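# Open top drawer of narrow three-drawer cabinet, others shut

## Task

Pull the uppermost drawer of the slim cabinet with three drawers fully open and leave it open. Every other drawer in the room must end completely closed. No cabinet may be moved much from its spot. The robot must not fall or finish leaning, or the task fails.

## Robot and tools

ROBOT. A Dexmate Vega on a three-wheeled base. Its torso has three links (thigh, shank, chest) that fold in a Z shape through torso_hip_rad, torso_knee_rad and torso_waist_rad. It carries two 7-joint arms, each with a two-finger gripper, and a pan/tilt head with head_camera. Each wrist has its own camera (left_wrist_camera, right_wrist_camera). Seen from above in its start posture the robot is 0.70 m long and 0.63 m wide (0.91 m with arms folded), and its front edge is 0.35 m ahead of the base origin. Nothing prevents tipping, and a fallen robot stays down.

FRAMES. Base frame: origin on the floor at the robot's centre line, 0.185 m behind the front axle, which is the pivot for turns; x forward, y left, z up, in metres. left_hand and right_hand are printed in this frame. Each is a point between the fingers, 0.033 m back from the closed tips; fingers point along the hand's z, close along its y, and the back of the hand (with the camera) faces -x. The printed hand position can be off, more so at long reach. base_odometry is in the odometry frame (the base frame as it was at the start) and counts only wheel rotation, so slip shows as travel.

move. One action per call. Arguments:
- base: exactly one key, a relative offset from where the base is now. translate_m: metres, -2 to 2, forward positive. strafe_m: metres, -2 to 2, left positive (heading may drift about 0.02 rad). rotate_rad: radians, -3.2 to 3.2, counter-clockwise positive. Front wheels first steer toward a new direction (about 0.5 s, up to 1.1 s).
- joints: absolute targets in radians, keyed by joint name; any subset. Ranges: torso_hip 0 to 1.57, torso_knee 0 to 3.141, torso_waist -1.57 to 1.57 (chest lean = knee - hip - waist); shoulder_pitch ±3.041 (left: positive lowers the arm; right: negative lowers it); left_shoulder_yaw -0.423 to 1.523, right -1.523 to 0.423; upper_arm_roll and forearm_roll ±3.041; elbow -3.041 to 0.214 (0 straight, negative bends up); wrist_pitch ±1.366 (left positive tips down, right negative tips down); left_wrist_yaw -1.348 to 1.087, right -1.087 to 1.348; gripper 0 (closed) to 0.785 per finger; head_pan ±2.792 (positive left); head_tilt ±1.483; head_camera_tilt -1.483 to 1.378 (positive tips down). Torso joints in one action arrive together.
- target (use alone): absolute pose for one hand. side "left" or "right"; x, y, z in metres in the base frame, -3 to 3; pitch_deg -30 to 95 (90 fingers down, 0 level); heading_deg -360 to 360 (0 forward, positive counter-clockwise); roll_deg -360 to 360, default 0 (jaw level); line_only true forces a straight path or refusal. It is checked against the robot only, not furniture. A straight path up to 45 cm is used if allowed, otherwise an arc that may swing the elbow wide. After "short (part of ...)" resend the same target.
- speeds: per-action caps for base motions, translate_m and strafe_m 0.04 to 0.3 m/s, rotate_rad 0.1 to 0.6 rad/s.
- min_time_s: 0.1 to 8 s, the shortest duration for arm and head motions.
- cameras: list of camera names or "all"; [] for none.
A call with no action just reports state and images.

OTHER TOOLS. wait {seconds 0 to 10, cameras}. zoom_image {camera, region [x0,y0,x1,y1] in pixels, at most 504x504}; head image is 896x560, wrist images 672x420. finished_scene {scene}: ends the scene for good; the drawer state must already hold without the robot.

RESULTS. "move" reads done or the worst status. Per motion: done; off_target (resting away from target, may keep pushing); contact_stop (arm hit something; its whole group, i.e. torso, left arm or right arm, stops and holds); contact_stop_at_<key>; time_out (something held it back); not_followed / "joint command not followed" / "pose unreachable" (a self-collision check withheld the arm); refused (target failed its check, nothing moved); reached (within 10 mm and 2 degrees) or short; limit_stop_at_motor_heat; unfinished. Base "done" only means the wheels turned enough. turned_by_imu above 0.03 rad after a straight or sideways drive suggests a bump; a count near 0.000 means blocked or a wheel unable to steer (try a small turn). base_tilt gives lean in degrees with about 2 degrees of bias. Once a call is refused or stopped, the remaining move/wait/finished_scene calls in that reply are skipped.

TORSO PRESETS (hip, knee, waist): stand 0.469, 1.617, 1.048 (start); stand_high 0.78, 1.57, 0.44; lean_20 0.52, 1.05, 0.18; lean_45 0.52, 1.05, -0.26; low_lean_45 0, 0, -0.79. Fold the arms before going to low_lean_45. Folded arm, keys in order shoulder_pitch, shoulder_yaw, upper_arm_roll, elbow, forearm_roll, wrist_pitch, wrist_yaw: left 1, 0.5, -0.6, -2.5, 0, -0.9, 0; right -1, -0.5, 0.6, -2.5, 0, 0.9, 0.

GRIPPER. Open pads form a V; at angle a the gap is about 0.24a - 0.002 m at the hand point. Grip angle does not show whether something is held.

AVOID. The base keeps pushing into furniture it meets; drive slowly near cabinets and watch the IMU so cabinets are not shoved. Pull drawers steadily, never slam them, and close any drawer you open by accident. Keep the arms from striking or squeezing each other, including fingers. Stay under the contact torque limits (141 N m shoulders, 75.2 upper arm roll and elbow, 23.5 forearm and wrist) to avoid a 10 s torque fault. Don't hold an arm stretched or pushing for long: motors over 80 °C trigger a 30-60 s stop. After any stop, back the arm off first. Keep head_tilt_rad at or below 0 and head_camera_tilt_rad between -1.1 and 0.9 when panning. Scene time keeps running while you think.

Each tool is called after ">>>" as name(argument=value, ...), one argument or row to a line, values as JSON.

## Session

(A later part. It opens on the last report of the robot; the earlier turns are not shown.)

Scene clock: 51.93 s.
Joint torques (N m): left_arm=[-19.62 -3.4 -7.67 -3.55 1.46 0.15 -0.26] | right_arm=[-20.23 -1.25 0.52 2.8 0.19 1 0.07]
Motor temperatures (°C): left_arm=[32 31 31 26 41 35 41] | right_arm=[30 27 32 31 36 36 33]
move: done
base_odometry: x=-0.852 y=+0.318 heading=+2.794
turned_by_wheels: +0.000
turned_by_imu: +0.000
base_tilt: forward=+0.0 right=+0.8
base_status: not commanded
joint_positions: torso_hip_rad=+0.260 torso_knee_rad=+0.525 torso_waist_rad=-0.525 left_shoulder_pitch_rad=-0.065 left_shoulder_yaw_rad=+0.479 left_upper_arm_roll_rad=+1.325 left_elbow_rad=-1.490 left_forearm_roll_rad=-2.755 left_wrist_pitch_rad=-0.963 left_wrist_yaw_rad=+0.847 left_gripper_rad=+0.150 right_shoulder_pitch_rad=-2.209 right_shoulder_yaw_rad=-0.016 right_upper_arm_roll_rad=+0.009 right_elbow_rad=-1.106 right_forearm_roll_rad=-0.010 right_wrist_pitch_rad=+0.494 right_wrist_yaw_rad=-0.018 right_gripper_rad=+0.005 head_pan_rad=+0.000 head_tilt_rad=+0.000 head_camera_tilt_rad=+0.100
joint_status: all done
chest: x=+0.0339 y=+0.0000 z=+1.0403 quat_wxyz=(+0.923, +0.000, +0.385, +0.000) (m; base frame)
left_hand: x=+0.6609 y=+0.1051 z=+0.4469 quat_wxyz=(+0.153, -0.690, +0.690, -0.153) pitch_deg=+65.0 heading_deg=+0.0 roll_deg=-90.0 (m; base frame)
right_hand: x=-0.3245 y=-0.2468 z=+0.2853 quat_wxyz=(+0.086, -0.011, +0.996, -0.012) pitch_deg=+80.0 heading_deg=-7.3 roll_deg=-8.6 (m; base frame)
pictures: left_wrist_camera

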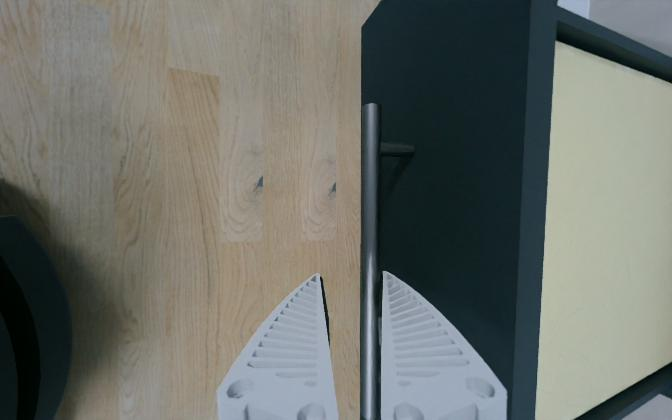

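>>> move(
  base={"translate_m": -0.015},
  speeds={"translate_m": 0.04},
  cameras=["left_wrist_camera"],
)

Scene clock: 53.63 s.
Joint torques (N m): left_arm=[-20 -4.36 -7.95 -2.57 -2.13 -0.11 2.09] | right_arm=[-20.27 -0.72 0.31 3.64 -0.04 0.08 -0.08]
Motor temperatures (°C): left_arm=[32 31 31 26 41 35 41] | right_arm=[30 27 32 31 36 36 33]
move: done
base_odometry: x=-0.837 y=+0.313 heading=+2.794
turned_by_wheels: +0.001
turned_by_imu: +0.001
base_tilt: forward=+0.0 right=+0.7
base_status: done
joint_positions: torso_hip_rad=+0.260 torso_knee_rad=+0.525 torso_waist_rad=-0.525 left_shoulder_pitch_rad=-0.065 left_shoulder_yaw_rad=+0.479 left_upper_arm_roll_rad=+1.325 left_elbow_rad=-1.490 left_forearm_roll_rad=-2.754 left_wrist_pitch_rad=-0.963 left_wrist_yaw_rad=+0.846 left_gripper_rad=+0.150 right_shoulder_pitch_rad=-2.209 right_shoulder_yaw_rad=-0.016 right_upper_arm_roll_rad=+0.009 right_elbow_rad=-1.106 right_forearm_roll_rad=-0.010 right_wrist_pitch_rad=+0.494 right_wrist_yaw_rad=-0.018 right_gripper_rad=+0.005 head_pan_rad=+0.000 head_tilt_rad=+0.000 head_camera_tilt_rad=+0.100
joint_status: not commanded
chest: x=+0.0339 y=+0.0000 z=+1.0403 quat_wxyz=(+0.923, +0.000, +0.385, +0.000) (m; base frame)
left_hand: x=+0.6614 y=+0.1053 z=+0.4471 quat_wxyz=(+0.154, -0.690, +0.690, -0.154) pitch_deg=+64.9 heading_deg=+0.1 roll_deg=-89.9 (m; base frame)
right_hand: x=-0.3245 y=-0.2468 z=+0.2853 quat_wxyz=(+0.086, -0.011, +0.996, -0.012) pitch_deg=+80.0 heading_deg=-7.3 roll_deg=-8.6 (m; base frame)
pictures: left_wrist_camera

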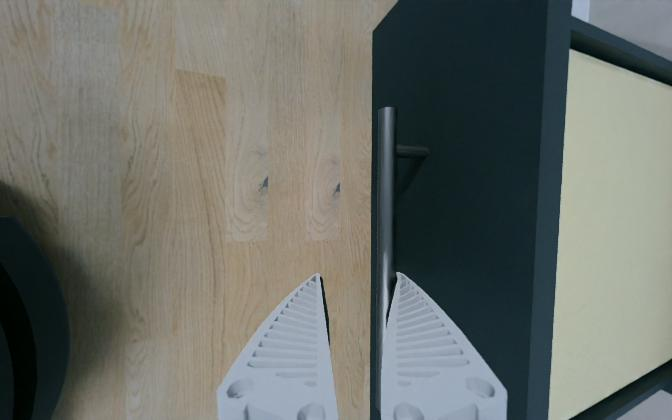

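>>> move(
  base={"translate_m": -0.012},
  speeds={"translate_m": 0.04},
  cameras=["left_wrist_camera"],
)

Scene clock: 55.27 s.
Joint torques (N m): left_arm=[-11.8 -3.88 -4.29 -2.95 -5.04 -0.05 4] | right_arm=[-19.84 -0.8 0.53 2.81 0.04 1.07 -0.09]
Motor temperatures (°C): left_arm=[32 31 31 26 41 35 41] | right_arm=[30 27 32 31 36 36 33]
move: done
base_odometry: x=-0.826 y=+0.309 heading=+2.795
turned_by_wheels: +0.001
turned_by_imu: +0.001
base_tilt: forward=+0.0 right=+0.7
base_status: done
joint_positions: torso_hip_rad=+0.260 torso_knee_rad=+0.525 torso_waist_rad=-0.525 left_shoulder_pitch_rad=-0.065 left_shoulder_yaw_rad=+0.479 left_upper_arm_roll_rad=+1.325 left_elbow_rad=-1.490 left_forearm_roll_rad=-2.753 left_wrist_pitch_rad=-0.963 left_wrist_yaw_rad=+0.845 left_gripper_rad=+0.150 right_shoulder_pitch_rad=-2.209 right_shoulder_yaw_rad=-0.016 right_upper_arm_roll_rad=+0.009 right_elbow_rad=-1.106 right_forearm_roll_rad=-0.010 right_wrist_pitch_rad=+0.494 right_wrist_yaw_rad=-0.018 right_gripper_rad=+0.005 head_pan_rad=+0.000 head_tilt_rad=+0.000 head_camera_tilt_rad=+0.100
joint_status: not commanded
chest: x=+0.0338 y=+0.0000 z=+1.0403 quat_wxyz=(+0.923, +0.000, +0.385, +0.000) (m; base frame)
left_hand: x=+0.6620 y=+0.1053 z=+0.4477 quat_wxyz=(+0.155, -0.690, +0.690, -0.154) pitch_deg=+64.8 heading_deg=+0.1 roll_deg=-89.9 (m; base frame)
right_hand: x=-0.3244 y=-0.2468 z=+0.2853 quat_wxyz=(+0.086, -0.011, +0.996, -0.012) pitch_deg=+80.0 heading_deg=-7.3 roll_deg=-8.6 (m; base frame)
pictures: left_wrist_camera

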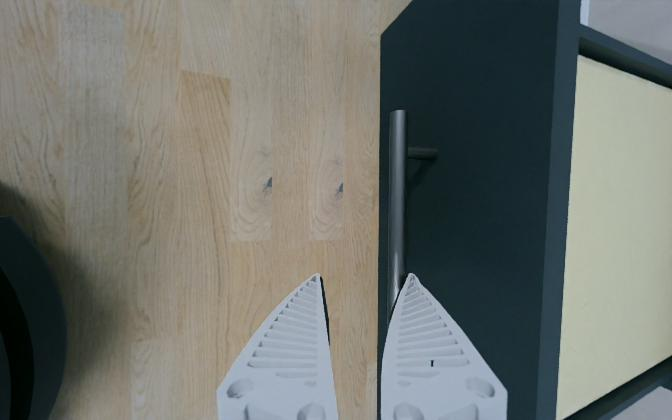

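>>> move(
  base={"translate_m": 0.021},
  speeds={"translate_m": 0.04},
  cameras=["left_wrist_camera"],
)

>>> move(
  target={"side": "left", "x": 0.622, "y": 0.105, "z": 0.53, "pitch_deg": 65, "heading_deg": 0, "roll_deg": 90, "line_only": true},
  cameras=["left_wrist_camera", "head_camera"],
)

Scene clock: 57.20 s.
Joint torques (N m): left_arm=[-15.68 -2.42 -5.89 -2.91 0.13 -0.24 0.78] | right_arm=[-19.3 -0.46 0.05 1.71 0.1 0.39 0.05]
Motor temperatures (°C): left_arm=[32 31 31 26 41 35 42] | right_arm=[30 27 32 31 36 36 33]
move: done
base_odometry: x=-0.846 y=+0.316 heading=+2.796
turned_by_wheels: +0.000
turned_by_imu: +0.000
base_tilt: forward=+0.0 right=+0.8
base_status: done
joint_positions: torso_hip_rad=+0.260 torso_knee_rad=+0.525 torso_waist_rad=-0.525 left_shoulder_pitch_rad=-0.065 left_shoulder_yaw_rad=+0.479 left_upper_arm_roll_rad=+1.325 left_elbow_rad=-1.490 left_forearm_roll_rad=-2.754 left_wrist_pitch_rad=-0.963 left_wrist_yaw_rad=+0.847 left_gripper_rad=+0.150 right_shoulder_pitch_rad=-2.209 right_shoulder_yaw_rad=-0.016 right_upper_arm_roll_rad=+0.009 right_elbow_rad=-1.106 right_forearm_roll_rad=-0.010 right_wrist_pitch_rad=+0.494 right_wrist_yaw_rad=-0.018 right_gripper_rad=+0.005 head_pan_rad=+0.000 head_tilt_rad=+0.000 head_camera_tilt_rad=+0.100
joint_status: not commanded
chest: x=+0.0339 y=+0.0000 z=+1.0403 quat_wxyz=(+0.923, +0.000, +0.385, +0.000) (m; base frame)
left_hand: x=+0.6612 y=+0.1051 z=+0.4472 quat_wxyz=(+0.154, -0.690, +0.690, -0.154) pitch_deg=+64.9 heading_deg=+0.0 roll_deg=+90.0 (m; base frame)
right_hand: x=-0.3244 y=-0.2468 z=+0.2853 quat_wxyz=(+0.086, -0.011, +0.996, -0.012) pitch_deg=+80.0 heading_deg=-7.3 roll_deg=-8.6 (m; base frame)
pictures: left_wrist_camera

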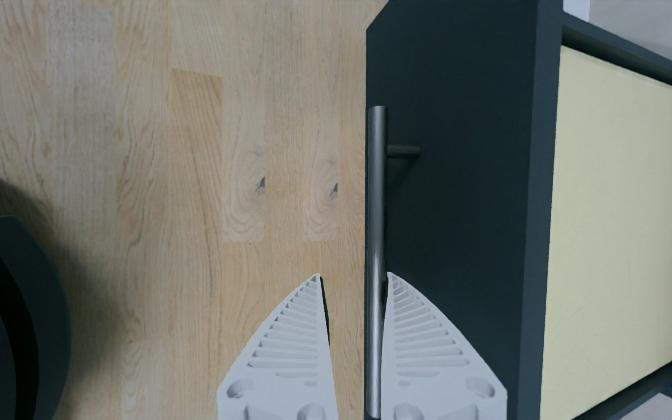

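Scene clock: 60.03 s.
Joint torques (N m): left_arm=[-30.09 2.29 -9.19 -4.53 2.29 -0.07 -0.14] | right_arm=[-19.54 -1.88 0.22 1.8 0.11 1.56 -0.2]
Motor temperatures (°C): left_arm=[32 31 31 26 41 35 41] | right_arm=[30 27 32 31 36 36 33]
move: done
base_odometry: x=-0.846 y=+0.316 heading=+2.796
turned_by_wheels: +0.000
turned_by_imu: +0.000
base_tilt: forward=+0.0 right=+0.7
base_status: not commanded
joint_positions: torso_hip_rad=+0.260 torso_knee_rad=+0.525 torso_waist_rad=-0.525 left_shoulder_pitch_rad=-0.167 left_shoulder_yaw_rad=+0.629 left_upper_arm_roll_rad=+1.382 left_elbow_rad=-1.881 left_forearm_roll_rad=-2.695 left_wrist_pitch_rad=-1.211 left_wrist_yaw_rad=+1.045 left_gripper_rad=+0.150 right_shoulder_pitch_rad=-2.209 right_shoulder_yaw_rad=-0.016 right_upper_arm_roll_rad=+0.009 right_elbow_rad=-1.106 right_forearm_roll_rad=-0.010 right_wrist_pitch_rad=+0.494 right_wrist_yaw_rad=-0.018 right_gripper_rad=+0.005 head_pan_rad=+0.000 head_tilt_rad=+0.000 head_camera_tilt_rad=+0.100
joint_status: not commanded
chest: x=+0.0339 y=+0.0000 z=+1.0403 quat_wxyz=(+0.923, +0.000, +0.385, +0.000) (m; base frame)
left_hand: x=+0.6224 y=+0.1049 z=+0.5290 quat_wxyz=(+0.153, -0.690, +0.690, -0.153) pitch_deg=+65.0 heading_deg=+0.0 roll_deg=+90.0 (m; base frame)
left_hand_status: reached (straight line, planned for 1.6 s): 1 mm and 0.0 deg off.
right_hand: x=-0.3245 y=-0.2468 z=+0.2853 quat_wxyz=(+0.086, -0.011, +0.996, -0.012) pitch_deg=+80.0 heading_deg=-7.3 roll_deg=-8.6 (m; base frame)
pictures: head_camera, left_wrist_camera

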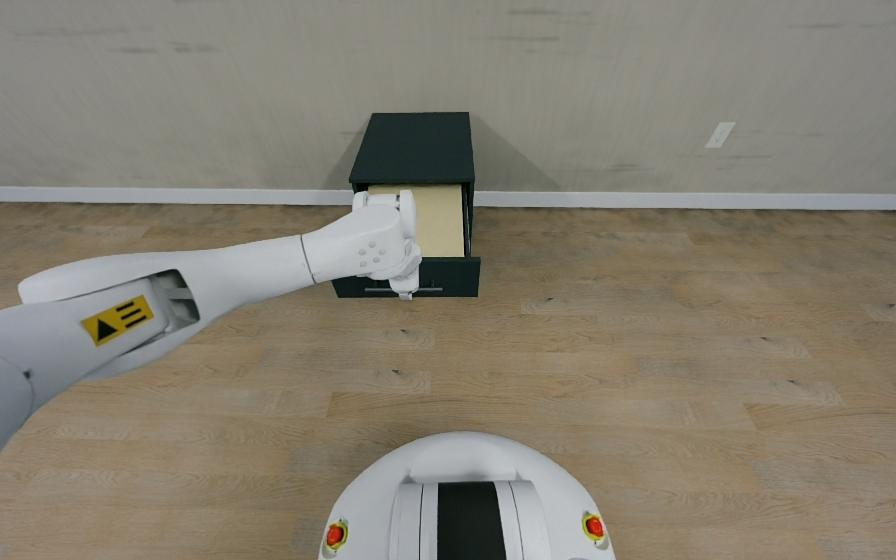

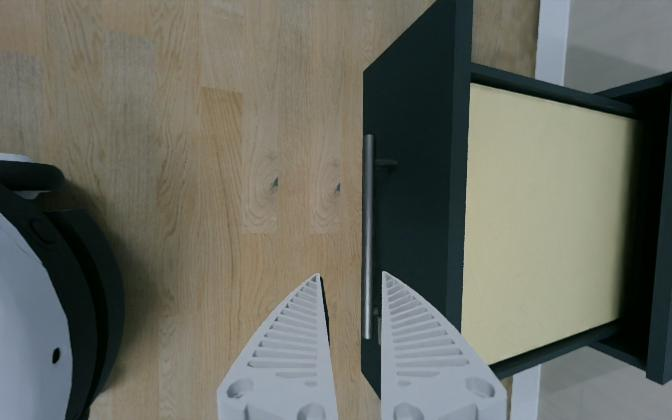

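>>> move(
  base={"translate_m": -0.15},
  joints={"head_pan_rad": 2.5, "head_camera_tilt_rad": 0.8},
  cameras=["head_camera"],
)

Scene clock: 63.60 s.
Joint torques (N m): left_arm=[-30.98 1.88 -10.17 -2.75 2.26 -0.48 -0.35] | right_arm=[-19.22 -0.4 0.62 2.68 0.11 1.76 -0.08]
Motor temperatures (°C): left_arm=[32 31 31 26 41 35 41] | right_arm=[30 27 32 31 36 36 33]
move: done
base_odometry: x=-0.705 y=+0.266 heading=+2.797
turned_by_wheels: +0.001
turned_by_imu: +0.002
base_tilt: forward=+0.0 right=+0.7
base_status: done
joint_positions: torso_hip_rad=+0.260 torso_knee_rad=+0.525 torso_waist_rad=-0.525 left_shoulder_pitch_rad=-0.168 left_shoulder_yaw_rad=+0.631 left_upper_arm_roll_rad=+1.382 left_elbow_rad=-1.885 left_forearm_roll_rad=-2.695 left_wrist_pitch_rad=-1.213 left_wrist_yaw_rad=+1.048 left_gripper_rad=+0.150 right_shoulder_pitch_rad=-2.209 right_shoulder_yaw_rad=-0.016 right_upper_arm_roll_rad=+0.009 right_elbow_rad=-1.106 right_forearm_roll_rad=-0.010 right_wrist_pitch_rad=+0.494 right_wrist_yaw_rad=-0.018 right_gripper_rad=+0.005 head_pan_rad=+2.500 head_tilt_rad=+0.000 head_camera_tilt_rad=+0.800
joint_status: all done
chest: x=+0.0339 y=+0.0000 z=+1.0403 quat_wxyz=(+0.923, +0.000, +0.385, +0.000) (m; base frame)
left_hand: x=+0.6218 y=+0.1049 z=+0.5298 quat_wxyz=(+0.153, -0.690, +0.690, -0.153) pitch_deg=+65.0 heading_deg=+0.0 roll_deg=+90.0 (m; base frame)
right_hand: x=-0.3245 y=-0.2468 z=+0.2853 quat_wxyz=(+0.086, -0.011, +0.996, -0.012) pitch_deg=+80.0 heading_deg=-7.3 roll_deg=-8.6 (m; base frame)
pictures: head_camera

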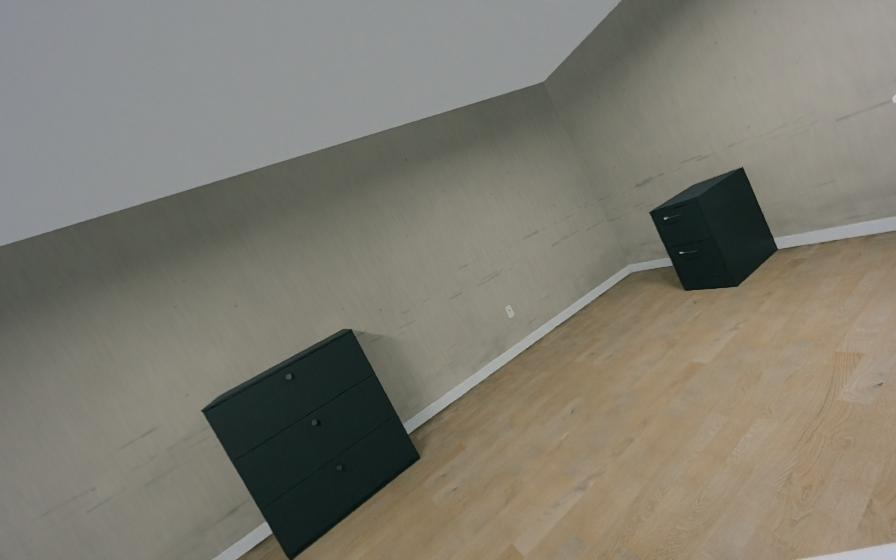

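>>> zoom_image(
  camera="head_camera",
  region=[630, 150, 800, 310],
)

>>> zoom_image(
  camera="head_camera",
  region=[190, 310, 440, 560],
)

Scaled by 2.965 from the camera's 896x560 image, which has a finer 960x600 frame.

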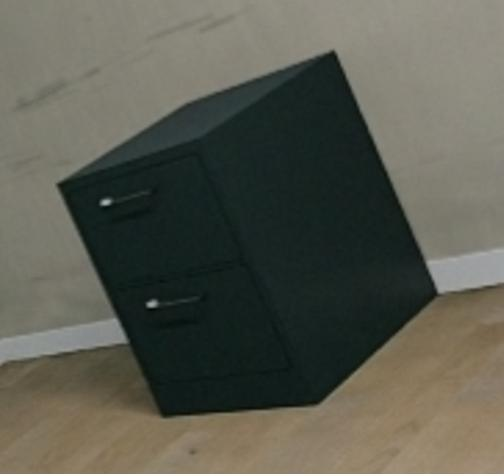

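Scaled by 2.016 from the camera's 896x560 image, which has a finer 960x600 frame.

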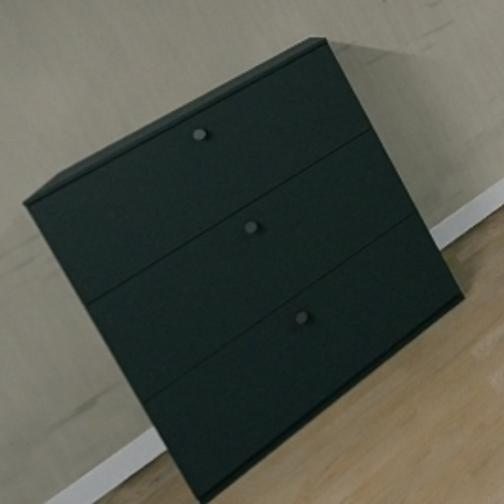

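>>> finished_scene(
  scene=2,
)

The scene is finished: the task was done.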